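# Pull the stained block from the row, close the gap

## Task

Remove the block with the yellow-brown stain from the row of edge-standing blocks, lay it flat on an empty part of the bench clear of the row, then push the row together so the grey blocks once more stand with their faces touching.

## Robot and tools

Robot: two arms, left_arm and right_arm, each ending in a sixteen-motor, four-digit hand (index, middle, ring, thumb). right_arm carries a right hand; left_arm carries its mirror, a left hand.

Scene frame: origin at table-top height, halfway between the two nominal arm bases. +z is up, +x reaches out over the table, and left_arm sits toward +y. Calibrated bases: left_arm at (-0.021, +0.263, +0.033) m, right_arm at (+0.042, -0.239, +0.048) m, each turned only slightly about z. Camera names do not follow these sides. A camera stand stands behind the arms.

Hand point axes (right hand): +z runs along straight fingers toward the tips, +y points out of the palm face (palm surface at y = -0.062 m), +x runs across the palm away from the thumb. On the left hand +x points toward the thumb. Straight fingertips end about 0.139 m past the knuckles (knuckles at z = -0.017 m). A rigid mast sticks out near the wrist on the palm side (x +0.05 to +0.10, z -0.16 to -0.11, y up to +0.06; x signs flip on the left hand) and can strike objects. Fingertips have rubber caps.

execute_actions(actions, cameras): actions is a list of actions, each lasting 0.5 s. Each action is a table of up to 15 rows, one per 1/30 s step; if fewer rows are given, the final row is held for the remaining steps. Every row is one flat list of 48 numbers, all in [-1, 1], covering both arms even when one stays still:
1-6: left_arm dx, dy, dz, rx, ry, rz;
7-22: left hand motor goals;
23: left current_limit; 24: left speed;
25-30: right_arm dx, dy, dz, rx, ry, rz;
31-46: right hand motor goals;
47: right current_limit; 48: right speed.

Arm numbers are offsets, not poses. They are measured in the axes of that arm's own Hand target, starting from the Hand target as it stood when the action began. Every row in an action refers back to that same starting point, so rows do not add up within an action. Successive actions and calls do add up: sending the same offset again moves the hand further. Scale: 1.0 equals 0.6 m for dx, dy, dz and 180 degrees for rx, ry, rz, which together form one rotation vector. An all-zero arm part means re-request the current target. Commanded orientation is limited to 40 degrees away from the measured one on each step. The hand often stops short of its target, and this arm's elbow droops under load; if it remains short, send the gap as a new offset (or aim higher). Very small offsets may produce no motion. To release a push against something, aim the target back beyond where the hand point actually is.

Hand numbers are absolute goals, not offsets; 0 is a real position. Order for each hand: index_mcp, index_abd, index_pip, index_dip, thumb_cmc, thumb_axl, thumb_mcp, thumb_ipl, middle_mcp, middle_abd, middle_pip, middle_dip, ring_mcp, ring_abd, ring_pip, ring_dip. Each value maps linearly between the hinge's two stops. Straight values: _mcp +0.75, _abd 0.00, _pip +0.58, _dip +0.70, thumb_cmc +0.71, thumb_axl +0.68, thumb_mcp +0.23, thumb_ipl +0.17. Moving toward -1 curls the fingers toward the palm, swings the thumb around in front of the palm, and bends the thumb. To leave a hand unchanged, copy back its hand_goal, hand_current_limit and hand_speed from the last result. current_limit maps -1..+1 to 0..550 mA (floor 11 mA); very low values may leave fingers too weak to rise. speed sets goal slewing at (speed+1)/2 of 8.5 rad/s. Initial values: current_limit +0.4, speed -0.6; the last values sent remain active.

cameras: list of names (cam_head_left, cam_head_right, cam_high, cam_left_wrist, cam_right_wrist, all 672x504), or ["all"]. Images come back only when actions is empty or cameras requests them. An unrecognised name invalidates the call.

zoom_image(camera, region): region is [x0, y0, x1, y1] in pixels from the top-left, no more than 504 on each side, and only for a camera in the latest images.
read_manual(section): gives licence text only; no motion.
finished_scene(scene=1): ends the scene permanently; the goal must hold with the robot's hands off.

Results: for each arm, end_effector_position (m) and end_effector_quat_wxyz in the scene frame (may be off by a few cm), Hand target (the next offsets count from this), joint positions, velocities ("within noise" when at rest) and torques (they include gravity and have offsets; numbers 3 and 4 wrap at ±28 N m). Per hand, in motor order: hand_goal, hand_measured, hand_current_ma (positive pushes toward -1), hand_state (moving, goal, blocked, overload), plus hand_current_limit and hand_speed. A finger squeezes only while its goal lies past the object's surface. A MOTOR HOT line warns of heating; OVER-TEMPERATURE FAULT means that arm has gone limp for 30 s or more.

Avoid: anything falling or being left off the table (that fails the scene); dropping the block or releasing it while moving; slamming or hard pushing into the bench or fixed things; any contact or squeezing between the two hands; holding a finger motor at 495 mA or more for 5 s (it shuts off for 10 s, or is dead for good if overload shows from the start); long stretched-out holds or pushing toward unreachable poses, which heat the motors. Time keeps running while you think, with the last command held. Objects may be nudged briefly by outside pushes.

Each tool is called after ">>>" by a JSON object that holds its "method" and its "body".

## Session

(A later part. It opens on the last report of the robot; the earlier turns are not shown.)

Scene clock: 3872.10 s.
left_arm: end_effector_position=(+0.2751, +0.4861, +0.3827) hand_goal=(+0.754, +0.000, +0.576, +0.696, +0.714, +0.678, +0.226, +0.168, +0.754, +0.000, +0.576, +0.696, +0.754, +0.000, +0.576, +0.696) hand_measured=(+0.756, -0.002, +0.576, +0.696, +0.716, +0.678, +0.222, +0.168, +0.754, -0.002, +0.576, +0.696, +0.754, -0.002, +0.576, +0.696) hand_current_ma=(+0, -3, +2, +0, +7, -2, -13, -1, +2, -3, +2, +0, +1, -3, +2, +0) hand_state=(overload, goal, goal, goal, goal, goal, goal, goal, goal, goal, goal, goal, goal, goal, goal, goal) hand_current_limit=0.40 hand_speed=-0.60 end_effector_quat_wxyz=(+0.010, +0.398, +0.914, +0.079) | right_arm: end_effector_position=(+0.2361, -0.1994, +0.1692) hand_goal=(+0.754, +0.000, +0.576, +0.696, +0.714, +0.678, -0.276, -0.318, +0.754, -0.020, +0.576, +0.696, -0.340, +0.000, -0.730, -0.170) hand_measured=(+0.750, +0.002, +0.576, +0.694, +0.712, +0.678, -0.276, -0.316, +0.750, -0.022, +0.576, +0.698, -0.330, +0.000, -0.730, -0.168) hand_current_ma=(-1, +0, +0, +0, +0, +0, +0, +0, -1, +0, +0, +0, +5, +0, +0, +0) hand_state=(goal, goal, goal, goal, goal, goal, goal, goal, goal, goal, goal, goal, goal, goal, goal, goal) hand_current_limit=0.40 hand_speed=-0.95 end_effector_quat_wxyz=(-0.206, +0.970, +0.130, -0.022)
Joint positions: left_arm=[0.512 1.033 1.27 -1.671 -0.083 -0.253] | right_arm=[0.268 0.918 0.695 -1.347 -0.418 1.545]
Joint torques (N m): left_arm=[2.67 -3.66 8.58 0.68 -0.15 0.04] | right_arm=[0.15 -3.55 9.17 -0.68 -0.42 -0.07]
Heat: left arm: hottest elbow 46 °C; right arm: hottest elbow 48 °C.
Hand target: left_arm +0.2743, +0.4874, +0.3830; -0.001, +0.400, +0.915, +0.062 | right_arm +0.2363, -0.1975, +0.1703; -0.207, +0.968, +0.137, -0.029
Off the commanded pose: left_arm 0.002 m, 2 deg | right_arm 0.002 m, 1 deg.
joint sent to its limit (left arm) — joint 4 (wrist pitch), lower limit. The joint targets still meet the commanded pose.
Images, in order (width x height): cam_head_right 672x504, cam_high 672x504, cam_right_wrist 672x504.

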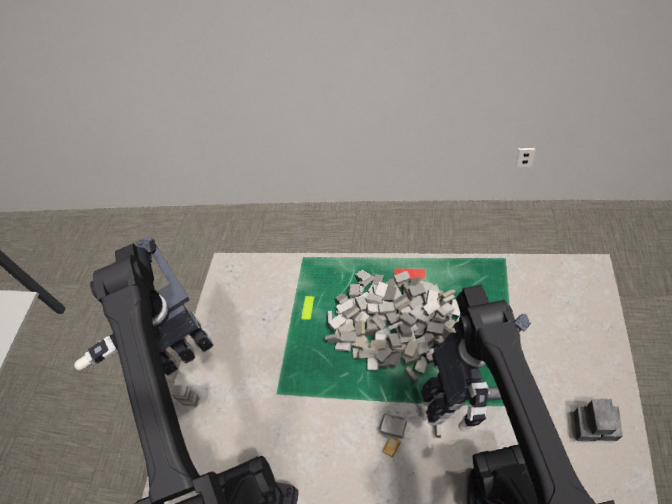

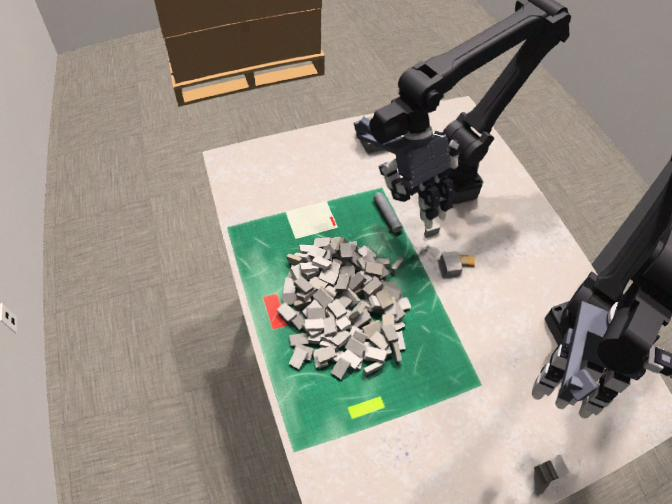

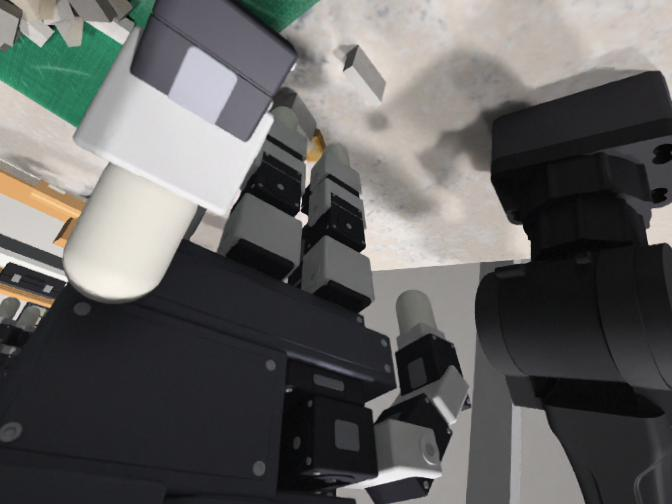

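>>> {"method": "execute_actions", "body": {"actions": [[[0,0,0,0,0,0,0.754,0,0.576,0.696,0.714,0.678,0.226,0.168,0.754,0,0.576,0.696,0.754,0,0.576,0.696,0.4,-0.6,0,-0.1142,-0.0961,-0.1333,0,0,0.754,0.16,0.576,0.696,0.714,0.678,-0.276,-0.318,0.754,-0.16,0.576,0.696,-0.34,0,-0.73,-0.17,0.4,-0.9]],[[0,0,0,0,0,0,0.754,0,0.576,0.696,0.714,0.678,0.226,0.168,0.754,0,0.576,0.696,0.754,0,0.576,0.696,0.4,-0.6,0.0716,-0.0222,0,0,0,-0.1911,0.754,0.16,0.576,0.696,0.714,0.678,-0.276,-0.318,0.754,-0.16,0.576,0.696,-0.34,0,-0.73,-0.17,0.4,-0.9]],[[0,0,0,0,0,0,0.754,0,0.576,0.696,0.714,0.678,0.226,0.168,0.754,0,0.576,0.696,0.754,0,0.576,0.696,0.4,-0.6,0.0716,-0.0222,0,0,0,-0.1911,0.754,0.16,0.576,0.696,0.714,0.678,-0.276,-0.318,0.754,-0.16,0.576,0.696,-0.34,0,-0.73,-0.17,0.4,-0.9]],[[0,0,0,0,0,0,0.754,0,0.576,0.696,0.714,0.678,0.226,0.168,0.754,0,0.576,0.696,0.754,0,0.576,0.696,0.4,-0.6,0.0716,-0.0222,0,0,0,-0.1911,0.754,0.16,0.576,0.696,0.714,0.678,-0.276,-0.318,0.754,-0.16,0.576,0.696,-0.34,0,-0.73,-0.17,0.4,-0.9]],[[0,0,0,0,0,0,0.754,0,0.576,0.696,0.714,0.678,0.226,0.168,0.754,0,0.576,0.696,0.754,0,0.576,0.696,0.4,-0.6,0.0716,-0.0222,0,0,0,-0.1911,0.754,0.16,0.576,0.696,0.714,0.678,-0.276,-0.318,0.754,-0.16,0.576,0.696,-0.34,0,-0.73,-0.17,0.4,-0.9]],[[0,0,0,0,0,0,0.754,0,0.576,0.696,0.714,0.678,0.226,0.168,0.754,0,0.576,0.696,0.754,0,0.576,0.696,0.4,-0.6,0.0716,-0.0222,0,0,0,-0.1911,0.754,0.16,0.576,0.696,0.714,0.678,-0.276,-0.318,0.754,-0.16,0.576,0.696,-0.34,0,-0.73,-0.17,0.4,-0.9]]], "cameras": ["cam_right_wrist","cam_high"]}}

>>> {"method": "zoom_image", "body": {"camera": "cam_high", "region": [390, 190, 490, 280]}}

Scene clock: 3915.43 s.
left_arm: end_effector_position=(+0.2751, +0.4861, +0.3827) hand_goal=(+0.754, +0.000, +0.576, +0.696, +0.714, +0.678, +0.226, +0.168, +0.754, +0.000, +0.576, +0.696, +0.754, +0.000, +0.576, +0.696) hand_measured=(+0.756, -0.002, +0.576, +0.696, +0.716, +0.678, +0.222, +0.168, +0.754, -0.002, +0.576, +0.696, +0.754, -0.002, +0.576, +0.696) hand_current_ma=(+0, -3, +2, +0, +7, -2, -13, -1, +2, -3, +2, +0, +1, -3, +2, +0) hand_state=(overload, goal, goal, goal, goal, goal, goal, goal, goal, goal, goal, goal, goal, goal, goal, goal) hand_current_limit=0.40 hand_speed=-0.60 end_effector_quat_wxyz=(+0.010, +0.398, +0.914, +0.079) | right_arm: end_effector_position=(+0.1907, -0.0136, +0.2492) hand_goal=(+0.754, +0.160, +0.576, +0.696, +0.714, +0.678, -0.276, -0.318, +0.754, -0.160, +0.576, +0.696, -0.340, +0.000, -0.730, -0.170) hand_measured=(+0.754, +0.158, +0.576, +0.696, +0.714, +0.680, -0.278, -0.316, +0.752, -0.160, +0.574, +0.698, -0.328, +0.000, -0.728, -0.168) hand_current_ma=(+0, +0, +0, +0, +0, +0, +0, +0, +0, +0, +0, +0, +6, +0, +0, +0) hand_state=(goal, goal, goal, goal, goal, goal, goal, goal, goal, goal, goal, goal, goal, goal, goal, goal) hand_current_limit=0.40 hand_speed=-0.90 end_effector_quat_wxyz=(+0.001, -0.068, +0.998, +0.000)
Joint positions: left_arm=[0.512 1.033 1.27 -1.671 -0.083 -0.253] | right_arm=[0.817 0.817 0.805 -1.556 0.002 -0.918]
Joint torques (N m): left_arm=[2.55 -3.72 8.55 0.68 -0.15 0.04] | right_arm=[-1.14 -2.49 9.8 -0.09 -0.21 -0.12]
Heat: left arm: hottest elbow 46 °C; right arm: hottest elbow 46 °C.
Hand target: left_arm +0.2743, +0.4874, +0.3830; -0.001, +0.400, +0.915, +0.062 | right_arm +0.1936, -0.0116, +0.2514; +0.000, -0.071, +0.997, +0.001
Off the commanded pose: left_arm 0.002 m, 2 deg | right_arm 0.004 m, 0 deg.
joint sent to its limit (left arm) — joint 4 (wrist pitch), lower limit. The joint targets still meet the commanded pose.
Images, in order (width x height): cam_high 672x504, cam_right_wrist 672x504.

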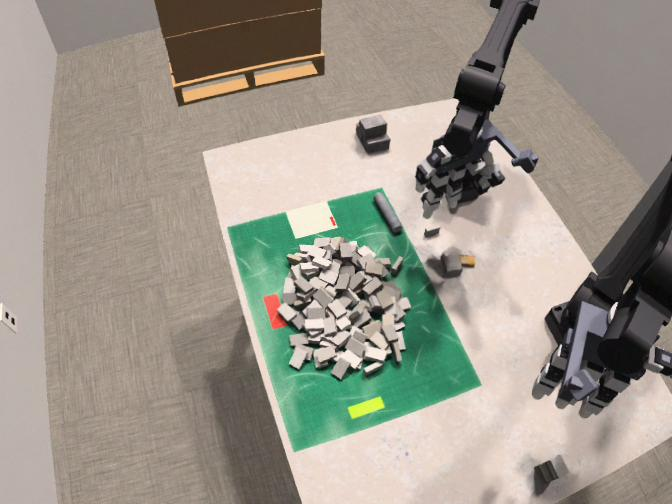

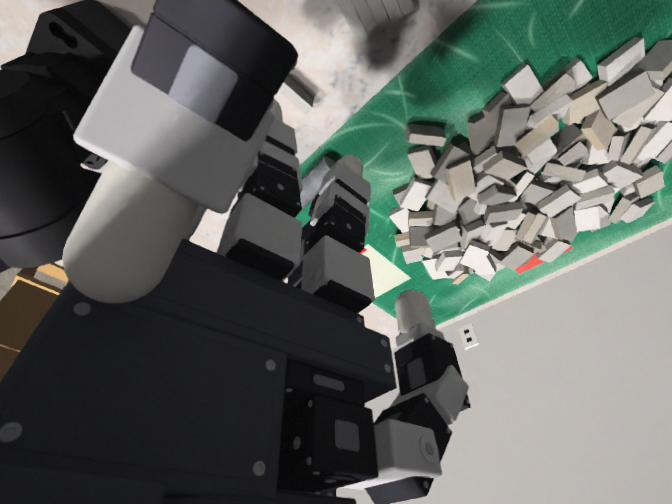

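Scaled by 5.040 from the camera's 672x504 image, which has a finer 960x720 frame.

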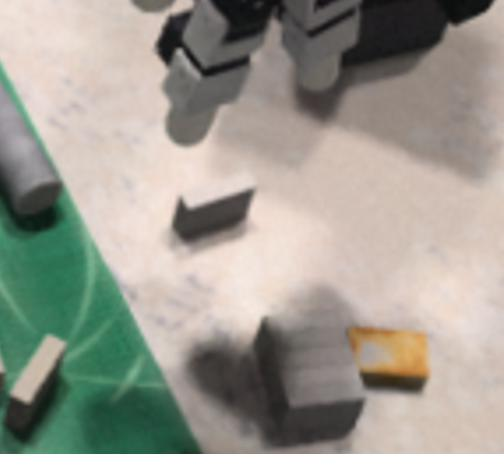

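>>> {"method": "zoom_image", "body": {"camera": "cam_right_wrist", "region": [260, 0, 440, 135]}}

Scaled by 2.800 from the camera's 672x504 image, which has a finer 960x720 frame.

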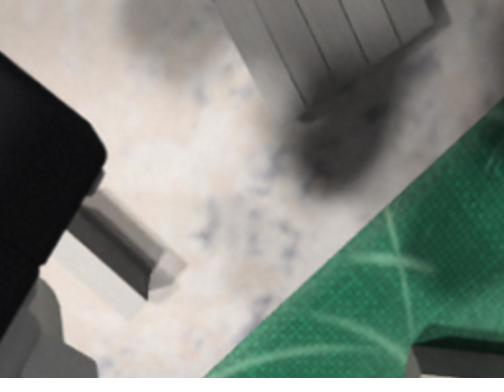

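>>> {"method": "execute_actions", "body": {"actions": [[[0,0,0,0,0,0,0.754,0,0.576,0.696,0.714,0.678,0.226,0.168,0.754,0,0.576,0.696,0.754,0,0.576,0.696,0.4,-0.6,0.0148,-0.05,0.05,0,0,0.011,0.754,0.16,0.576,0.696,0.714,0.678,-0.276,-0.318,0.754,-0.16,0.576,0.696,-0.34,0,-0.73,-0.17,0.4,-0.9]],[[0,0,0,0,0,0,0.754,0,0.576,0.696,0.714,0.678,0.226,0.168,0.754,0,0.576,0.696,0.754,0,0.576,0.696,0.4,-0.6,0,0,0.06,0,0,0,0.754,0.16,0.576,0.696,0.714,0.678,0.226,0.168,0.754,-0.16,0.576,0.696,-0.34,0,-0.73,-0.17,0.4,-0.9]]], "cameras": ["cam_right_wrist","cam_high"]}}

>>> {"method": "zoom_image", "body": {"camera": "cam_right_wrist", "region": [230, 50, 380, 163]}}

>>> {"method": "zoom_image", "body": {"camera": "cam_high", "region": [390, 190, 490, 280]}}

Scene clock: 3944.17 s.
left_arm: end_effector_position=(+0.2751, +0.4861, +0.3827) hand_goal=(+0.754, +0.000, +0.576, +0.696, +0.714, +0.678, +0.226, +0.168, +0.754, +0.000, +0.576, +0.696, +0.754, +0.000, +0.576, +0.696) hand_measured=(+0.756, -0.002, +0.576, +0.696, +0.716, +0.678, +0.222, +0.168, +0.754, -0.002, +0.576, +0.696, +0.754, -0.002, +0.576, +0.696) hand_current_ma=(+0, -3, +2, +0, +7, -2, -13, -1, +2, -3, +2, +0, +1, -3, +2, +0) hand_state=(overload, goal, goal, goal, goal, goal, goal, goal, goal, goal, goal, goal, goal, goal, goal, goal) hand_current_limit=0.40 hand_speed=-0.60 end_effector_quat_wxyz=(+0.010, +0.398, +0.914, +0.079) | right_arm: end_effector_position=(+0.1856, -0.0460, +0.1831) hand_goal=(+0.754, +0.160, +0.576, +0.696, +0.714, +0.678, +0.226, +0.168, +0.754, -0.160, +0.576, +0.696, -0.340, +0.000, -0.730, -0.170) hand_measured=(+0.754, +0.158, +0.576, +0.696, +0.714, +0.678, +0.214, +0.164, +0.752, -0.160, +0.574, +0.698, -0.328, +0.000, -0.728, -0.168) hand_current_ma=(+0, +0, +0, +0, +0, +0, -8, -2, +0, +0, +0, +0, +5, +0, +0, +0) hand_state=(goal, goal, goal, goal, goal, goal, goal, goal, goal, goal, goal, goal, goal, goal, goal, goal) hand_current_limit=0.40 hand_speed=-0.90 end_effector_quat_wxyz=(-0.005, -0.050, +0.999, -0.004)
Joint positions: left_arm=[0.512 1.033 1.27 -1.671 -0.083 -0.253] | right_arm=[0.716 0.754 0.606 -1.435 0 -0.982]
Joint torques (N m): left_arm=[2.61 -3.84 8.55 0.69 -0.15 0.03] | right_arm=[-0.79 -1.61 9.31 0.38 -0.18 -0.1]
Heat: left arm: hottest elbow 46 °C; right arm: hottest elbow 46 °C.
Hand target: left_arm +0.2743, +0.4874, +0.3830; -0.001, +0.400, +0.915, +0.062 | right_arm +0.1888, -0.0425, +0.1852; -0.001, -0.054, +0.999, +0.001
Off the commanded pose: left_arm 0.002 m, 2 deg | right_arm 0.005 m, 1 deg.
joint sent to its limit (left arm) — joint 4 (wrist pitch), lower limit. The joint targets still meet the commanded pose.
Images, in order (width x height): cam_high 672x504, cam_right_wrist 672x504.

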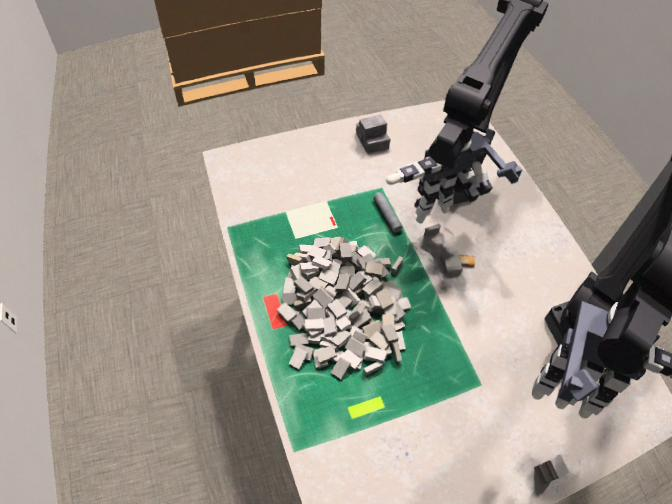

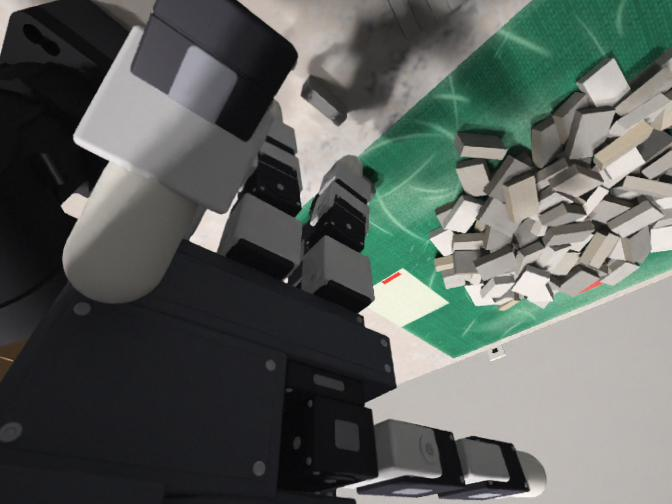

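Scaled by 3.360 from the camera's 672x504 image, which has a finer 960x720 frame.

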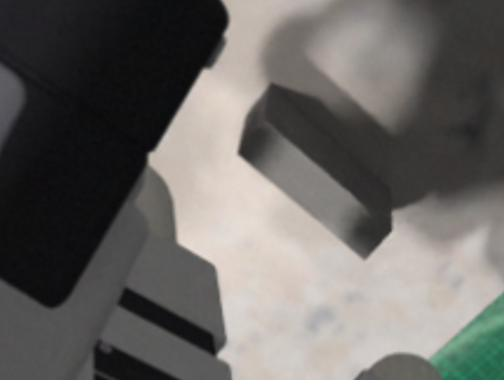

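Scaled by 5.040 from the camera's 672x504 image, which has a finer 960x720 frame.

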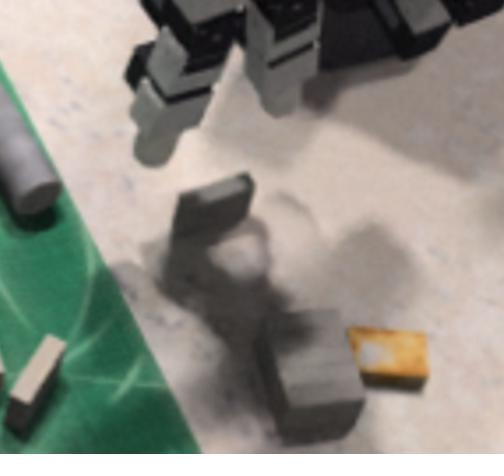

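>>> {"method": "execute_actions", "body": {"actions": [[[0,0,0,0,0,0,0.754,0,0.576,0.696,0.714,0.678,0.226,0.168,0.754,0,0.576,0.696,0.754,0,0.576,0.696,0.4,-0.6,0,0.0117,0.0417,0,0,0,0.754,0.16,0.576,0.696,0.714,0.678,0.226,0.168,0.754,-0.16,0.576,0.696,-0.34,0,-0.73,-0.17,0.4,-0.9]]], "cameras": ["cam_right_wrist"]}}

>>> {"method": "zoom_image", "body": {"camera": "cam_right_wrist", "region": [230, 50, 380, 163]}}

Scene clock: 3964.90 s.
left_arm: end_effector_position=(+0.2751, +0.4861, +0.3827) hand_goal=(+0.754, +0.000, +0.576, +0.696, +0.714, +0.678, +0.226, +0.168, +0.754, +0.000, +0.576, +0.696, +0.754, +0.000, +0.576, +0.696) hand_measured=(+0.756, -0.002, +0.576, +0.696, +0.716, +0.678, +0.222, +0.168, +0.754, -0.002, +0.576, +0.696, +0.754, -0.002, +0.576, +0.696) hand_current_ma=(+0, -3, +2, +0, +7, -2, -13, -1, +2, -3, +2, +0, +1, -3, +2, +0) hand_state=(overload, goal, goal, goal, goal, goal, goal, goal, goal, goal, goal, goal, goal, goal, goal, goal) hand_current_limit=0.40 hand_speed=-0.60 end_effector_quat_wxyz=(+0.010, +0.398, +0.914, +0.079) | right_arm: end_effector_position=(+0.1865, -0.0389, +0.1606) hand_goal=(+0.754, +0.160, +0.576, +0.696, +0.714, +0.678, +0.226, +0.168, +0.754, -0.160, +0.576, +0.696, -0.340, +0.000, -0.730, -0.170) hand_measured=(+0.754, +0.158, +0.576, +0.696, +0.714, +0.678, +0.216, +0.164, +0.754, -0.160, +0.574, +0.698, -0.328, +0.000, -0.728, -0.168) hand_current_ma=(+0, +0, +0, +0, +0, +0, -6, -1, +0, +0, +0, +0, +5, +0, +0, +0) hand_state=(goal, goal, goal, goal, goal, goal, goal, goal, goal, goal, goal, goal, goal, goal, goal, goal) hand_current_limit=0.40 hand_speed=-0.90 end_effector_quat_wxyz=(-0.003, -0.055, +0.999, -0.002)
Joint positions: left_arm=[0.512 1.033 1.27 -1.671 -0.083 -0.253] | right_arm=[0.74 0.787 0.558 -1.348 -0.001 -0.969]
Joint torques (N m): left_arm=[2.55 -3.66 8.57 0.72 -0.16 0.04] | right_arm=[0.09 -2.08 8.69 0.4 -0.15 0.14]
Heat: left arm: hottest elbow 46 °C; right arm: hottest elbow 45 °C.
Hand target: left_arm +0.2743, +0.4874, +0.3830; -0.001, +0.400, +0.915, +0.062 | right_arm +0.1881, -0.0354, +0.1603; +0.000, -0.053, +0.999, +0.001
Off the commanded pose: left_arm 0.002 m, 2 deg | right_arm 0.004 m, 0 deg.
joint sent to its limit (left arm) — joint 4 (wrist pitch), lower limit. The joint targets still meet the commanded pose.
Images, in order (width x height): cam_right_wrist 672x504.

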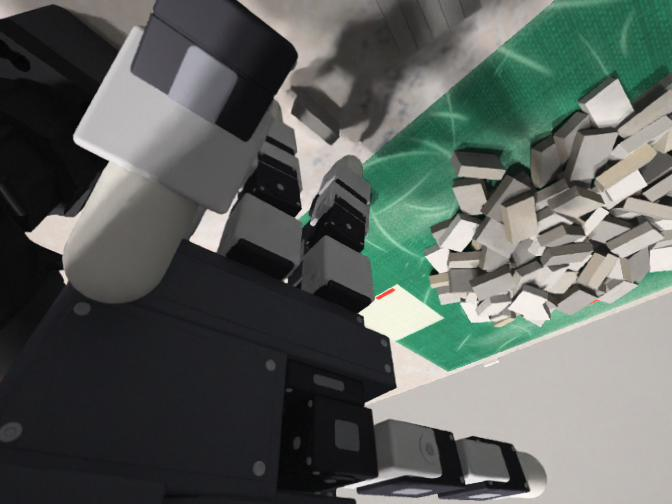

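Scaled by 3.360 from the camera's 672x504 image, which has a finer 960x720 frame.

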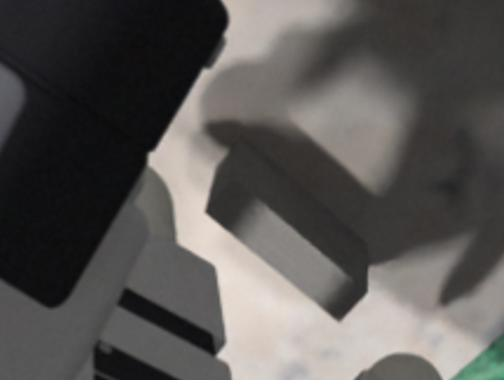

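>>> {"method": "execute_actions", "body": {"actions": [[[0,0,0,0,0,0,0.754,0,0.576,0.696,0.714,0.678,0.226,0.168,0.754,0,0.576,0.696,0.754,0,0.576,0.696,0.4,-0.6,0.002,0,0.0438,0,0,0,0.754,0.16,0.576,0.696,0.714,0.678,0.226,0.168,0.754,-0.16,0.576,0.696,-0.34,0,-0.73,-0.17,0.4,-0.9]]], "cameras": ["cam_right_wrist"]}}

>>> {"method": "zoom_image", "body": {"camera": "cam_right_wrist", "region": [230, 50, 380, 163]}}

Scene clock: 3977.93 s.
left_arm: end_effector_position=(+0.2751, +0.4861, +0.3827) hand_goal=(+0.754, +0.000, +0.576, +0.696, +0.714, +0.678, +0.226, +0.168, +0.754, +0.000, +0.576, +0.696, +0.754, +0.000, +0.576, +0.696) hand_measured=(+0.756, -0.002, +0.576, +0.696, +0.716, +0.678, +0.222, +0.168, +0.754, -0.002, +0.576, +0.696, +0.754, -0.002, +0.576, +0.696) hand_current_ma=(+0, -3, +2, +0, +7, -2, -13, -1, +2, -3, +2, +0, +1, -3, +2, +0) hand_state=(overload, goal, goal, goal, goal, goal, goal, goal, goal, goal, goal, goal, goal, goal, goal, goal) hand_current_limit=0.40 hand_speed=-0.60 end_effector_quat_wxyz=(+0.010, +0.398, +0.914, +0.079) | right_arm: end_effector_position=(+0.1851, -0.0396, +0.1335) hand_goal=(+0.754, +0.160, +0.576, +0.696, +0.714, +0.678, +0.226, +0.168, +0.754, -0.160, +0.576, +0.696, -0.340, +0.000, -0.730, -0.170) hand_measured=(+0.754, +0.158, +0.576, +0.696, +0.714, +0.678, +0.216, +0.164, +0.754, -0.160, +0.574, +0.698, -0.328, +0.000, -0.728, -0.168) hand_current_ma=(+0, +0, +0, +0, +0, +0, -6, -1, +0, +0, +0, +0, +5, +0, +0, +0) hand_state=(goal, goal, goal, goal, goal, goal, goal, goal, goal, goal, goal, goal, goal, goal, goal, goal) hand_current_limit=0.40 hand_speed=-0.90 end_effector_quat_wxyz=(-0.003, -0.054, +0.999, -0.002)
Joint positions: left_arm=[0.512 1.033 1.27 -1.671 -0.083 -0.253] | right_arm=[0.742 0.811 0.495 -1.263 -0.001 -0.964]
Joint torques (N m): left_arm=[2.61 -3.78 8.54 0.7 -0.15 0.05] | right_arm=[0.15 -2.02 8.61 0.38 -0.16 0.11]
Heat: left arm: hottest elbow 46 °C; right arm: hottest elbow 45 °C.
Hand target: left_arm +0.2743, +0.4874, +0.3830; -0.001, +0.400, +0.915, +0.062 | right_arm +0.1869, -0.0355, +0.1341; +0.000, -0.054, +0.999, +0.001
Off the commanded pose: left_arm 0.002 m, 2 deg | right_arm 0.005 m, 1 deg.
joint sent to its limit (left arm) — joint 4 (wrist pitch), lower limit. The joint targets still meet the commanded pose.
Images, in order (width x height): cam_right_wrist 672x504.

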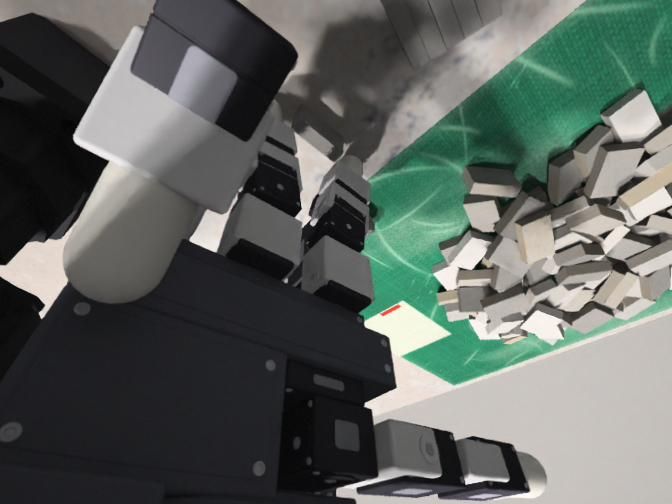

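Scaled by 3.360 from the camera's 672x504 image, which has a finer 960x720 frame.

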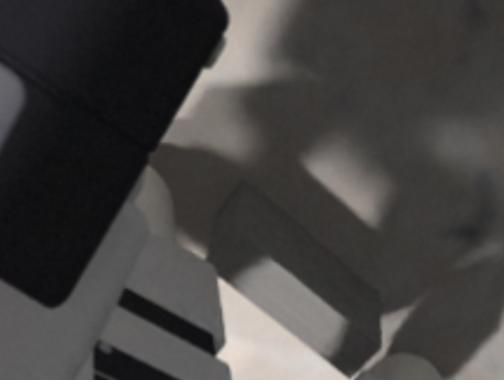

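>>> {"method": "execute_actions", "body": {"actions": [[[0,0,0,0,0,0,0.754,0,0.576,0.696,0.714,0.678,0.226,0.168,0.754,0,0.576,0.696,0.754,0,0.576,0.696,0.4,-0.6,0,0,0,0,0,0,0.754,0.075,0.576,0.696,0.714,0.678,0.226,0.168,0.754,-0.075,0.576,0.696,-0.34,0,-0.73,-0.17,0.4,-0.96]],[[0,0,0,0,0,0,0.754,0,0.576,0.696,0.714,0.678,0.226,0.168,0.754,0,0.576,0.696,0.754,0,0.576,0.696,0.4,-0.6,0,0,0,0,0,0,0.754,0.02,0.576,0.696,0.714,0.678,0.226,0.168,0.754,-0.02,0.576,0.696,-0.34,0,-0.73,-0.17,0.4,-0.98]]], "cameras": ["cam_right_wrist"]}}

>>> {"method": "zoom_image", "body": {"camera": "cam_right_wrist", "region": [230, 50, 380, 163]}}

Scene clock: 3993.63 s.
left_arm: end_effector_position=(+0.2751, +0.4861, +0.3827) hand_goal=(+0.754, +0.000, +0.576, +0.696, +0.714, +0.678, +0.226, +0.168, +0.754, +0.000, +0.576, +0.696, +0.754, +0.000, +0.576, +0.696) hand_measured=(+0.756, -0.002, +0.576, +0.696, +0.716, +0.678, +0.222, +0.168, +0.754, -0.002, +0.576, +0.696, +0.754, -0.002, +0.576, +0.696) hand_current_ma=(+0, -3, +2, +0, +7, -2, -13, -1, +2, -3, +2, +0, +1, -3, +2, +0) hand_state=(overload, goal, goal, goal, goal, goal, goal, goal, goal, goal, goal, goal, goal, goal, goal, goal) hand_current_limit=0.40 hand_speed=-0.60 end_effector_quat_wxyz=(+0.010, +0.398, +0.914, +0.079) | right_arm: end_effector_position=(+0.1854, -0.0395, +0.1336) hand_goal=(+0.754, +0.020, +0.576, +0.696, +0.714, +0.678, +0.226, +0.168, +0.754, -0.020, +0.576, +0.696, -0.340, +0.000, -0.730, -0.170) hand_measured=(+0.756, +0.048, +0.576, +0.696, +0.714, +0.678, +0.216, +0.164, +0.754, -0.034, +0.576, +0.698, -0.328, +0.000, -0.728, -0.168) hand_current_ma=(+0, +18, +0, +0, +0, +0, -6, -1, +0, -5, +0, +0, +5, +0, +0, +0) hand_state=(goal, blocked, goal, goal, goal, goal, goal, goal, goal, goal, goal, goal, goal, goal, goal, goal) hand_current_limit=0.40 hand_speed=-0.98 end_effector_quat_wxyz=(-0.003, -0.053, +0.999, -0.002)
Joint positions: left_arm=[0.512 1.033 1.27 -1.671 -0.083 -0.253] | right_arm=[0.742 0.811 0.495 -1.261 -0.001 -0.963]
Joint torques (N m): left_arm=[2.55 -3.6 8.55 0.72 -0.14 0.04] | right_arm=[0.21 -2.2 8.64 0.34 -0.14 0.11]
Heat: left arm: hottest elbow 46 °C; right arm: hottest elbow 44 °C.
Hand target: left_arm +0.2743, +0.4874, +0.3830; -0.001, +0.400, +0.915, +0.062 | right_arm +0.1869, -0.0355, +0.1341; +0.000, -0.054, +0.999, +0.001
Off the commanded pose: left_arm 0.002 m, 2 deg | right_arm 0.004 m, 0 deg.
joint sent to its limit (left arm) — joint 4 (wrist pitch), lower limit. The joint targets still meet the commanded pose.
Images, in order (width x height): cam_right_wrist 672x504.

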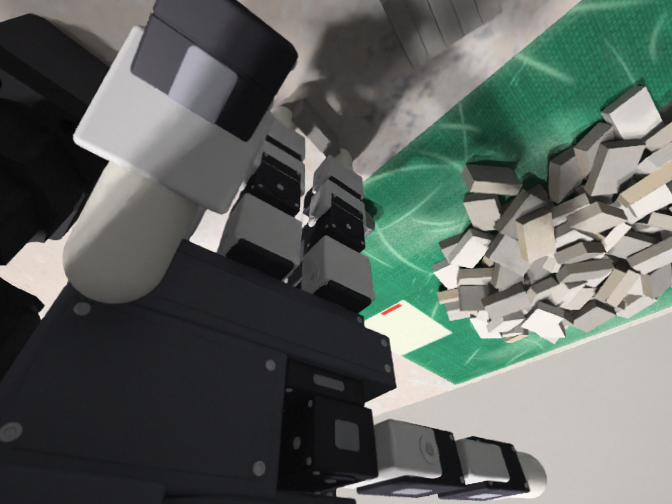

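Scaled by 3.360 from the camera's 672x504 image, which has a finer 960x720 frame.

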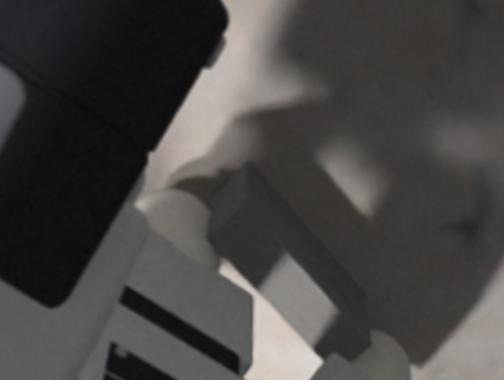

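>>> {"method": "execute_actions", "body": {"actions": [[[0,0,0,0,0,0,0.754,0,0.576,0.696,0.714,0.678,0.226,0.168,0.754,0,0.576,0.696,0.754,0,0.576,0.696,0.4,-0.6,0,0,0,0,0,0,0.754,-0.02,0.576,0.696,0.714,0.678,0.226,0.168,0.754,0.03,0.576,0.696,-0.34,0,-0.73,-0.17,0.4,-0.97]]], "cameras": ["cam_right_wrist"]}}

>>> {"method": "zoom_image", "body": {"camera": "cam_right_wrist", "region": [230, 50, 380, 163]}}

Scene clock: 4002.40 s.
left_arm: end_effector_position=(+0.2751, +0.4861, +0.3827) hand_goal=(+0.754, +0.000, +0.576, +0.696, +0.714, +0.678, +0.226, +0.168, +0.754, +0.000, +0.576, +0.696, +0.754, +0.000, +0.576, +0.696) hand_measured=(+0.756, -0.002, +0.576, +0.696, +0.716, +0.678, +0.222, +0.168, +0.754, -0.002, +0.576, +0.696, +0.754, -0.002, +0.576, +0.696) hand_current_ma=(+0, -3, +2, +0, +7, -2, -13, -1, +2, -3, +2, +0, +1, -3, +2, +0) hand_state=(overload, goal, goal, goal, goal, goal, goal, goal, goal, goal, goal, goal, goal, goal, goal, goal) hand_current_limit=0.40 hand_speed=-0.60 end_effector_quat_wxyz=(+0.010, +0.398, +0.914, +0.079) | right_arm: end_effector_position=(+0.1855, -0.0395, +0.1336) hand_goal=(+0.754, -0.020, +0.576, +0.696, +0.714, +0.678, +0.226, +0.168, +0.754, +0.030, +0.576, +0.696, -0.340, +0.000, -0.730, -0.170) hand_measured=(+0.758, +0.000, +0.578, +0.696, +0.714, +0.678, +0.216, +0.164, +0.754, +0.024, +0.576, +0.698, -0.328, +0.000, -0.728, -0.168) hand_current_ma=(+1, +10, +0, +0, +0, +0, -6, -1, +0, -1, +0, +0, +5, +0, +0, +0) hand_state=(goal, goal, goal, goal, goal, goal, goal, goal, goal, goal, goal, goal, goal, goal, goal, goal) hand_current_limit=0.40 hand_speed=-0.97 end_effector_quat_wxyz=(-0.003, -0.053, +0.999, -0.002)
Joint positions: left_arm=[0.512 1.033 1.27 -1.671 -0.083 -0.253] | right_arm=[0.742 0.811 0.495 -1.261 -0.001 -0.962]
Joint torques (N m): left_arm=[2.55 -3.72 8.55 0.69 -0.15 0.03] | right_arm=[0.26 -2.02 8.65 0.34 -0.15 0.1]
Heat: left arm: hottest elbow 46 °C; right arm: hottest elbow 44 °C.
Hand target: left_arm +0.2743, +0.4874, +0.3830; -0.001, +0.400, +0.915, +0.062 | right_arm +0.1869, -0.0355, +0.1341; +0.000, -0.054, +0.999, +0.001
Off the commanded pose: left_arm 0.002 m, 2 deg | right_arm 0.004 m, 0 deg.
joint sent to its limit (left arm) — joint 4 (wrist pitch), lower limit. The joint targets still meet the commanded pose.
Images, in order (width x height): cam_right_wrist 672x504.

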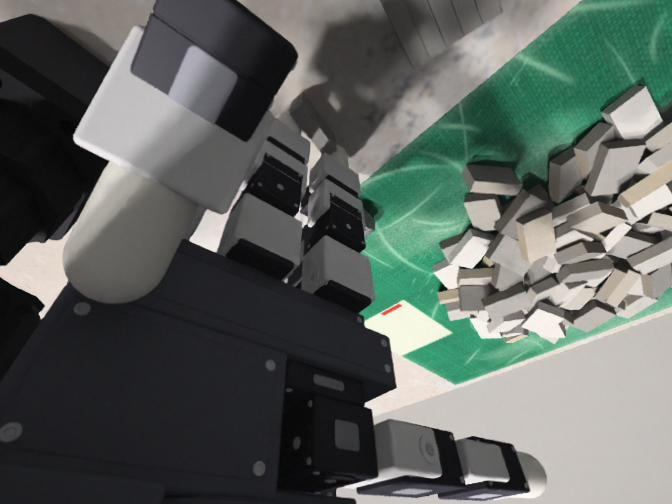

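Scaled by 3.360 from the camera's 672x504 image, which has a finer 960x720 frame.

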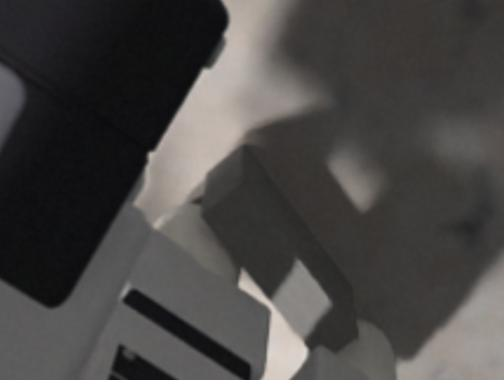

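>>> {"method": "execute_actions", "body": {"actions": [[[0,0,0,0,0,0,0.754,0,0.576,0.696,0.714,0.678,0.226,0.168,0.754,0,0.576,0.696,0.754,0,0.576,0.696,0.4,-0.6,0,0,0,0,0,0,0.754,0.07,0.576,0.696,0.714,0.678,0.226,0.168,0.754,-0.07,0.576,0.696,-0.34,0,-0.73,-0.17,0.4,-0.97]],[[0,0,0,0,0,0,0.754,0,0.576,0.696,0.714,0.678,0.226,0.168,0.754,0,0.576,0.696,0.754,0,0.576,0.696,0.4,-0.6,0,0,0,0,0,0,0.754,0.16,0.576,0.696,0.714,0.678,0.226,0.168,0.754,-0.16,0.576,0.696,-0.34,0,-0.73,-0.17,0.4,-0.95]]], "cameras": ["cam_right_wrist","cam_high"]}}

>>> {"method": "zoom_image", "body": {"camera": "cam_right_wrist", "region": [250, 70, 370, 160]}}

>>> {"method": "zoom_image", "body": {"camera": "cam_high", "region": [390, 190, 490, 280]}}

Scene clock: 4015.43 s.
left_arm: end_effector_position=(+0.2751, +0.4861, +0.3827) hand_goal=(+0.754, +0.000, +0.576, +0.696, +0.714, +0.678, +0.226, +0.168, +0.754, +0.000, +0.576, +0.696, +0.754, +0.000, +0.576, +0.696) hand_measured=(+0.756, -0.002, +0.576, +0.696, +0.716, +0.678, +0.222, +0.168, +0.754, -0.002, +0.576, +0.696, +0.754, -0.002, +0.576, +0.696) hand_current_ma=(+0, -3, +2, +0, +7, -2, -13, -1, +2, -3, +2, +0, +1, -3, +2, +0) hand_state=(overload, goal, goal, goal, goal, goal, goal, goal, goal, goal, goal, goal, goal, goal, goal, goal) hand_current_limit=0.40 hand_speed=-0.60 end_effector_quat_wxyz=(+0.010, +0.398, +0.914, +0.079) | right_arm: end_effector_position=(+0.1855, -0.0395, +0.1336) hand_goal=(+0.754, +0.160, +0.576, +0.696, +0.714, +0.678, +0.226, +0.168, +0.754, -0.160, +0.576, +0.696, -0.340, +0.000, -0.730, -0.170) hand_measured=(+0.756, +0.156, +0.578, +0.696, +0.714, +0.678, +0.216, +0.164, +0.756, -0.156, +0.576, +0.698, -0.328, +0.000, -0.728, -0.168) hand_current_ma=(+0, -1, +0, +0, +0, +0, -6, -1, +0, +1, +0, +0, +5, +0, +0, +0) hand_state=(goal, goal, goal, goal, goal, goal, goal, goal, goal, goal, goal, goal, goal, goal, goal, goal) hand_current_limit=0.40 hand_speed=-0.95 end_effector_quat_wxyz=(-0.003, -0.053, +0.999, -0.002)
Joint positions: left_arm=[0.512 1.033 1.27 -1.671 -0.083 -0.253] | right_arm=[0.742 0.811 0.495 -1.261 -0.001 -0.962]
Joint torques (N m): left_arm=[2.55 -3.72 8.57 0.66 -0.16 0.04] | right_arm=[0.26 -2.14 8.64 0.32 -0.15 0.1]
Heat: left arm: hottest elbow 46 °C; right arm: hottest elbow 44 °C.
Hand target: left_arm +0.2743, +0.4874, +0.3830; -0.001, +0.400, +0.915, +0.062 | right_arm +0.1869, -0.0355, +0.1341; +0.000, -0.054, +0.999, +0.001
Off the commanded pose: left_arm 0.002 m, 2 deg | right_arm 0.004 m, 0 deg.
joint sent to its limit (left arm) — joint 4 (wrist pitch), lower limit. The joint targets still meet the commanded pose.
Images, in order (width x height): cam_high 672x504, cam_right_wrist 672x504.

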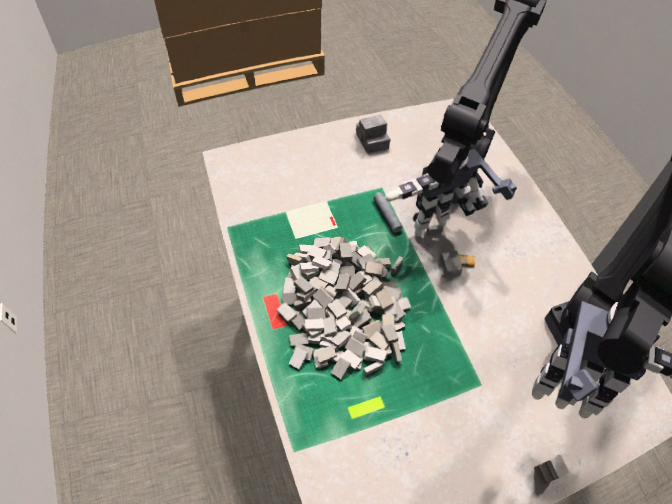

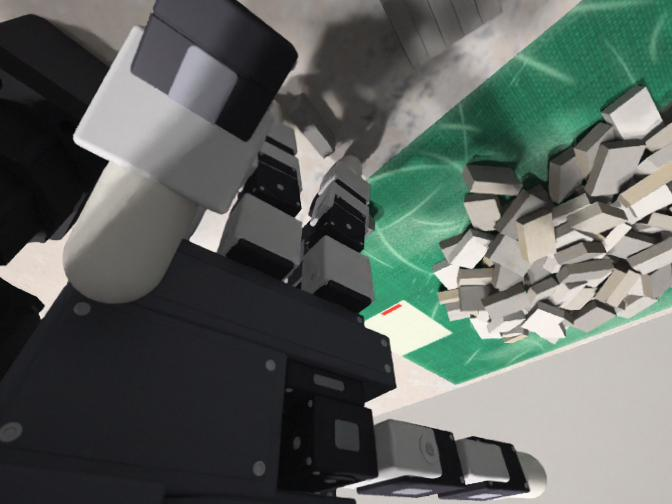

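Scaled by 4.200 from the camera's 672x504 image, which has a finer 960x720 frame.

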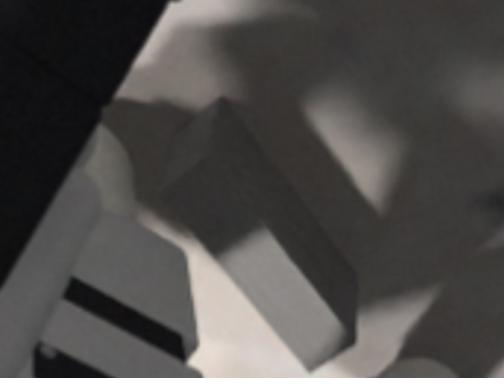

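Scaled by 5.040 from the camera's 672x504 image, which has a finer 960x720 frame.

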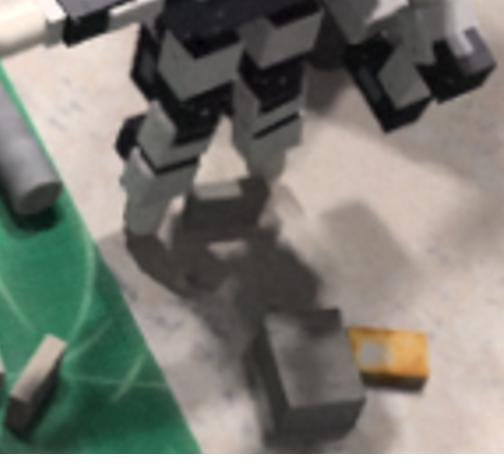

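>>> {"method": "execute_actions", "body": {"actions": [[[0,0,0,0,0,0,0.754,0,0.576,0.696,0.714,0.678,0.226,0.168,0.754,0,0.576,0.696,0.754,0,0.576,0.696,0.4,-0.6,0,0,-0.067,0,0,0,0.754,0.16,0.576,0.696,0.714,0.678,0.226,0.168,0.754,-0.16,0.576,0.696,-0.34,0,-0.73,-0.17,0.4,-0.95]],[[0,0,0,0,0,0,0.754,0,0.576,0.696,0.714,0.678,0.226,0.168,0.754,0,0.576,0.696,0.754,0,0.576,0.696,0.4,-0.6,-0.0265,0.0112,-0.005,0,0,0.089,0.754,0.16,0.576,0.696,0.714,0.678,0.226,0.168,0.754,-0.16,0.576,0.696,-0.34,0,-0.73,-0.17,0.4,-0.95]]], "cameras": ["cam_right_wrist","cam_high"]}}

>>> {"method": "zoom_image", "body": {"camera": "cam_right_wrist", "region": [230, 50, 380, 163]}}

>>> {"method": "zoom_image", "body": {"camera": "cam_high", "region": [390, 190, 490, 280]}}

Scene clock: 4060.60 s.
left_arm: end_effector_position=(+0.2751, +0.4861, +0.3827) hand_goal=(+0.754, +0.000, +0.576, +0.696, +0.714, +0.678, +0.226, +0.168, +0.754, +0.000, +0.576, +0.696, +0.754, +0.000, +0.576, +0.696) hand_measured=(+0.756, -0.002, +0.576, +0.696, +0.716, +0.678, +0.222, +0.168, +0.754, -0.002, +0.576, +0.696, +0.754, -0.002, +0.576, +0.696) hand_current_ma=(+0, -3, +2, +0, +7, -2, -13, -1, +2, -3, +2, +0, +1, -3, +2, +0) hand_state=(overload, goal, goal, goal, goal, goal, goal, goal, goal, goal, goal, goal, goal, goal, goal, goal) hand_current_limit=0.40 hand_speed=-0.60 end_effector_quat_wxyz=(+0.010, +0.398, +0.914, +0.079) | right_arm: end_effector_position=(+0.1944, -0.0364, +0.1605) hand_goal=(+0.754, +0.160, +0.576, +0.696, +0.714, +0.678, +0.226, +0.168, +0.754, -0.160, +0.576, +0.696, -0.340, +0.000, -0.730, -0.170) hand_measured=(+0.754, +0.158, +0.578, +0.696, +0.714, +0.678, +0.216, +0.164, +0.754, -0.156, +0.576, +0.698, -0.328, +0.000, -0.728, -0.168) hand_current_ma=(+0, +0, +0, +0, +0, +0, -5, -1, +0, +0, +0, +0, +5, +0, +0, +0) hand_state=(goal, goal, goal, goal, goal, goal, goal, goal, goal, goal, goal, goal, goal, goal, goal, goal) hand_current_limit=0.40 hand_speed=-0.95 end_effector_quat_wxyz=(-0.010, +0.085, +0.996, -0.006)
Joint positions: left_arm=[0.512 1.033 1.27 -1.671 -0.083 -0.253] | right_arm=[0.837 0.782 0.559 -1.369 -0.007 -0.592]
Joint torques (N m): left_arm=[2.61 -3.72 8.57 0.7 -0.15 0.04] | right_arm=[0.21 -1.79 12.11 -0.5 0.08 0.11]
Heat: left arm: hottest elbow 46 °C; right arm: hottest elbow 44 °C.
Hand target: left_arm +0.2743, +0.4874, +0.3830; -0.001, +0.400, +0.915, +0.062 | right_arm +0.2019, -0.0272, +0.1773; -0.001, +0.086, +0.996, +0.001
Off the commanded pose: left_arm 0.002 m, 2 deg | right_arm 0.021 m, 1 deg.
joint sent to its limit (left arm) — joint 4 (wrist pitch), lower limit. The joint targets still meet the commanded pose.
Images, in order (width x height): cam_high 672x504, cam_right_wrist 672x504.

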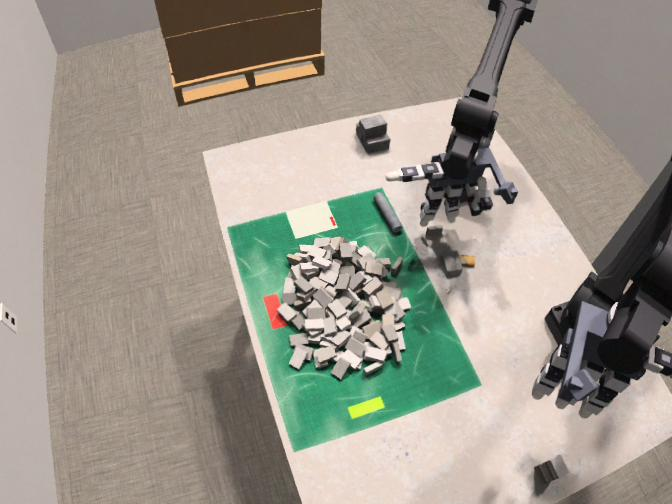

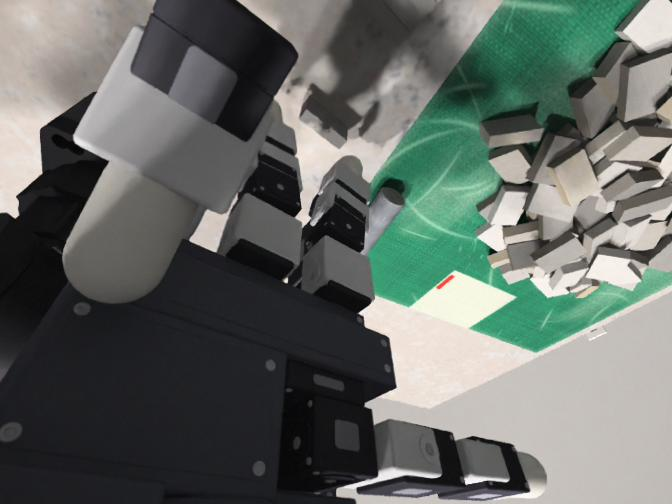

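Scaled by 3.360 from the camera's 672x504 image, which has a finer 960x720 frame.

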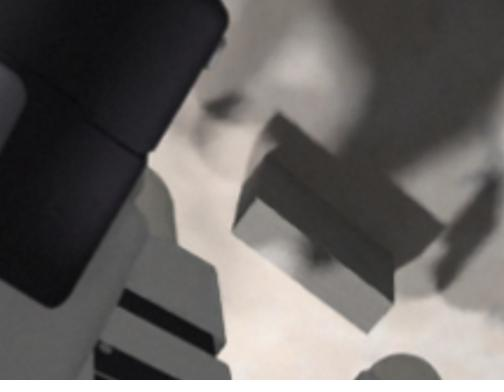

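Scaled by 5.040 from the camera's 672x504 image, which has a finer 960x720 frame.

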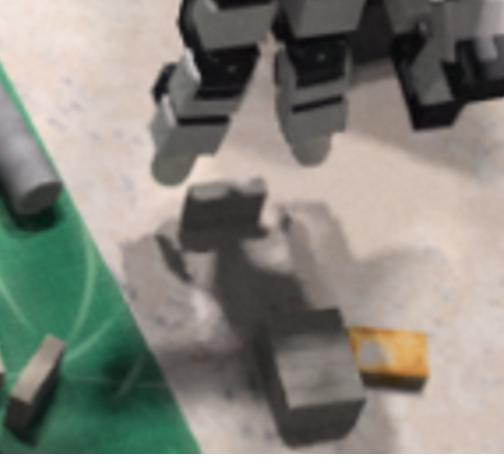

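>>> {"method": "execute_actions", "body": {"actions": [[[0,0,0,0,0,0,0.754,0,0.576,0.696,0.714,0.678,0.226,0.168,0.754,0,0.576,0.696,0.754,0,0.576,0.696,0.4,-0.6,-0.0025,-0.0028,0.0338,0,0,0,0.754,0.16,0.576,0.696,0.714,0.678,0.226,0.168,0.754,-0.16,0.576,0.696,-0.34,0,-0.73,-0.17,0.4,-0.95]]], "cameras": ["cam_right_wrist"]}}

>>> {"method": "zoom_image", "body": {"camera": "cam_right_wrist", "region": [230, 50, 380, 163]}}

Scene clock: 4083.13 s.
left_arm: end_effector_position=(+0.2751, +0.4861, +0.3827) hand_goal=(+0.754, +0.000, +0.576, +0.696, +0.714, +0.678, +0.226, +0.168, +0.754, +0.000, +0.576, +0.696, +0.754, +0.000, +0.576, +0.696) hand_measured=(+0.756, -0.002, +0.576, +0.696, +0.716, +0.678, +0.222, +0.168, +0.754, -0.002, +0.576, +0.696, +0.754, -0.002, +0.576, +0.696) hand_current_ma=(+0, -3, +2, +0, +7, -2, -13, -1, +2, -3, +2, +0, +1, -3, +2, +0) hand_state=(overload, goal, goal, goal, goal, goal, goal, goal, goal, goal, goal, goal, goal, goal, goal, goal) hand_current_limit=0.40 hand_speed=-0.60 end_effector_quat_wxyz=(+0.010, +0.398, +0.914, +0.079) | right_arm: end_effector_position=(+0.2009, -0.0300, +0.1595) hand_goal=(+0.754, +0.160, +0.576, +0.696, +0.714, +0.678, +0.226, +0.168, +0.754, -0.160, +0.576, +0.696, -0.340, +0.000, -0.730, -0.170) hand_measured=(+0.754, +0.158, +0.578, +0.696, +0.714, +0.678, +0.216, +0.164, +0.754, -0.156, +0.576, +0.698, -0.328, +0.000, -0.728, -0.168) hand_current_ma=(+0, +0, +0, +0, +0, +0, -5, -1, +0, +0, +0, +0, +5, +0, +0, +0) hand_state=(goal, goal, goal, goal, goal, goal, goal, goal, goal, goal, goal, goal, goal, goal, goal, goal) hand_current_limit=0.40 hand_speed=-0.95 end_effector_quat_wxyz=(-0.002, +0.085, +0.996, +0.002)
Joint positions: left_arm=[0.512 1.033 1.27 -1.671 -0.083 -0.253] | right_arm=[0.837 0.798 0.558 -1.331 -0.006 -0.591]
Joint torques (N m): left_arm=[2.67 -3.66 8.55 0.7 -0.15 0.04] | right_arm=[-0.56 -1.85 8.47 0.4 0.08 0.01]
Heat: left arm: hottest elbow 46 °C; right arm: hottest elbow 48 °C.
Hand target: left_arm +0.2743, +0.4874, +0.3830; -0.001, +0.400, +0.915, +0.062 | right_arm +0.2032, -0.0290, +0.1571; +0.000, +0.086, +0.996, +0.001
Off the commanded pose: left_arm 0.002 m, 2 deg | right_arm 0.004 m, 0 deg.
joint sent to its limit (left arm) — joint 4 (wrist pitch), lower limit. The joint targets still meet the commanded pose.
Images, in order (width x height): cam_right_wrist 672x504.

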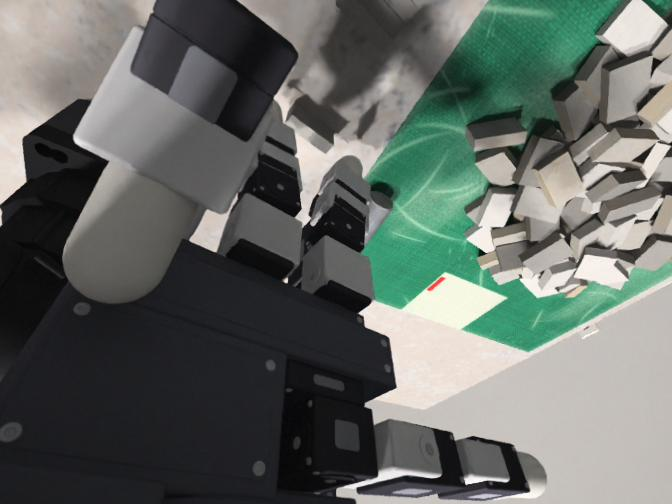

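Scaled by 3.360 from the camera's 672x504 image, which has a finer 960x720 frame.

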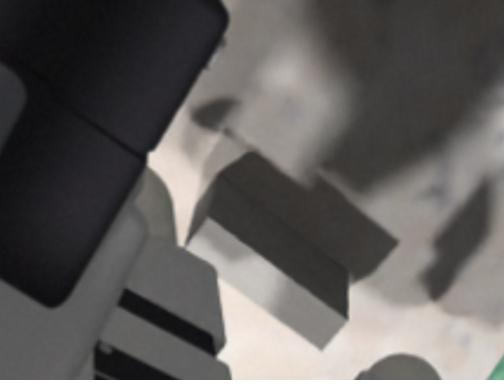

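>>> {"method": "execute_actions", "body": {"actions": [[[0,0,0,0,0,0,0.754,0,0.576,0.696,0.714,0.678,0.226,0.168,0.754,0,0.576,0.696,0.754,0,0.576,0.696,0.4,-0.6,0,-0.0083,0.0418,0,0,0,0.754,0.16,0.576,0.696,0.714,0.678,0.226,0.168,0.754,-0.16,0.576,0.696,-0.34,0,-0.73,-0.17,0.4,-0.95]]], "cameras": ["cam_right_wrist"]}}

>>> {"method": "zoom_image", "body": {"camera": "cam_right_wrist", "region": [250, 80, 370, 170]}}

Scene clock: 4102.57 s.
left_arm: end_effector_position=(+0.2751, +0.4861, +0.3827) hand_goal=(+0.754, +0.000, +0.576, +0.696, +0.714, +0.678, +0.226, +0.168, +0.754, +0.000, +0.576, +0.696, +0.754, +0.000, +0.576, +0.696) hand_measured=(+0.756, -0.002, +0.576, +0.696, +0.716, +0.678, +0.222, +0.168, +0.754, -0.002, +0.576, +0.696, +0.754, -0.002, +0.576, +0.696) hand_current_ma=(+0, -3, +2, +0, +7, -2, -13, -1, +2, -3, +2, +0, +1, -3, +2, +0) hand_state=(overload, goal, goal, goal, goal, goal, goal, goal, goal, goal, goal, goal, goal, goal, goal, goal) hand_current_limit=0.40 hand_speed=-0.60 end_effector_quat_wxyz=(+0.010, +0.398, +0.914, +0.079) | right_arm: end_effector_position=(+0.1976, -0.0357, +0.1309) hand_goal=(+0.754, +0.160, +0.576, +0.696, +0.714, +0.678, +0.226, +0.168, +0.754, -0.160, +0.576, +0.696, -0.340, +0.000, -0.730, -0.170) hand_measured=(+0.754, +0.158, +0.578, +0.696, +0.714, +0.678, +0.218, +0.164, +0.754, -0.158, +0.576, +0.698, -0.328, +0.000, -0.728, -0.168) hand_current_ma=(+0, +0, +0, +0, +0, +0, -5, -1, +0, +0, +0, +0, +5, +0, +0, +0) hand_state=(goal, goal, goal, goal, goal, goal, goal, goal, goal, goal, goal, goal, goal, goal, goal, goal) hand_current_limit=0.40 hand_speed=-0.95 end_effector_quat_wxyz=(-0.005, +0.087, +0.996, -0.002)
Joint positions: left_arm=[0.512 1.033 1.27 -1.671 -0.083 -0.253] | right_arm=[0.829 0.813 0.489 -1.255 -0.006 -0.596]
Joint torques (N m): left_arm=[2.49 -3.66 8.55 0.68 -0.15 0.04] | right_arm=[-1.26 -1.9 8.72 0.43 0.07 -0.09]
Heat: left arm: hottest elbow 46 °C; right arm: hottest elbow 47 °C.
Hand target: left_arm +0.2743, +0.4874, +0.3830; -0.001, +0.400, +0.915, +0.062 | right_arm +0.2022, -0.0340, +0.1318; -0.001, +0.086, +0.996, +0.001
Off the commanded pose: left_arm 0.002 m, 2 deg | right_arm 0.005 m, 1 deg.
joint sent to its limit (left arm) — joint 4 (wrist pitch), lower limit. The joint targets still meet the commanded pose.
Images, in order (width x height): cam_right_wrist 672x504.

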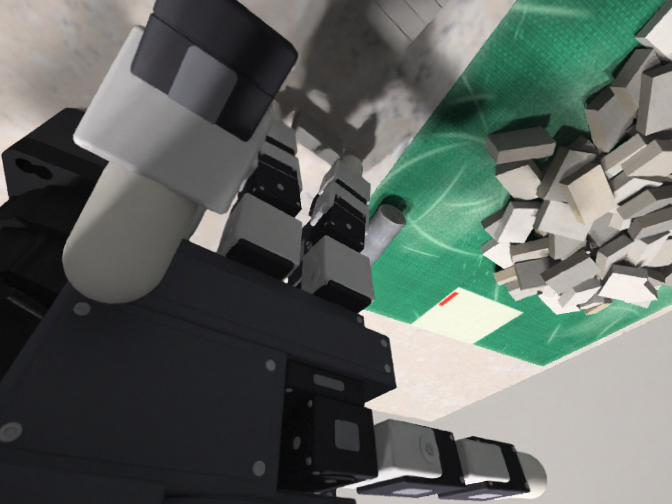

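Scaled by 4.200 from the camera's 672x504 image, which has a finer 960x720 frame.

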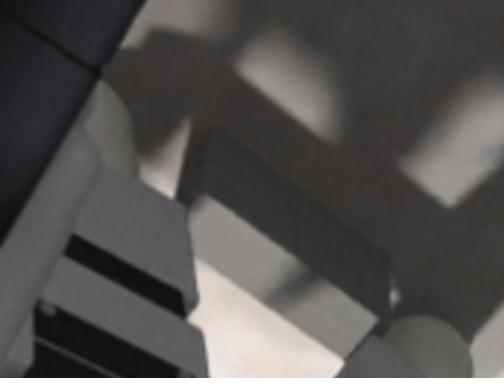

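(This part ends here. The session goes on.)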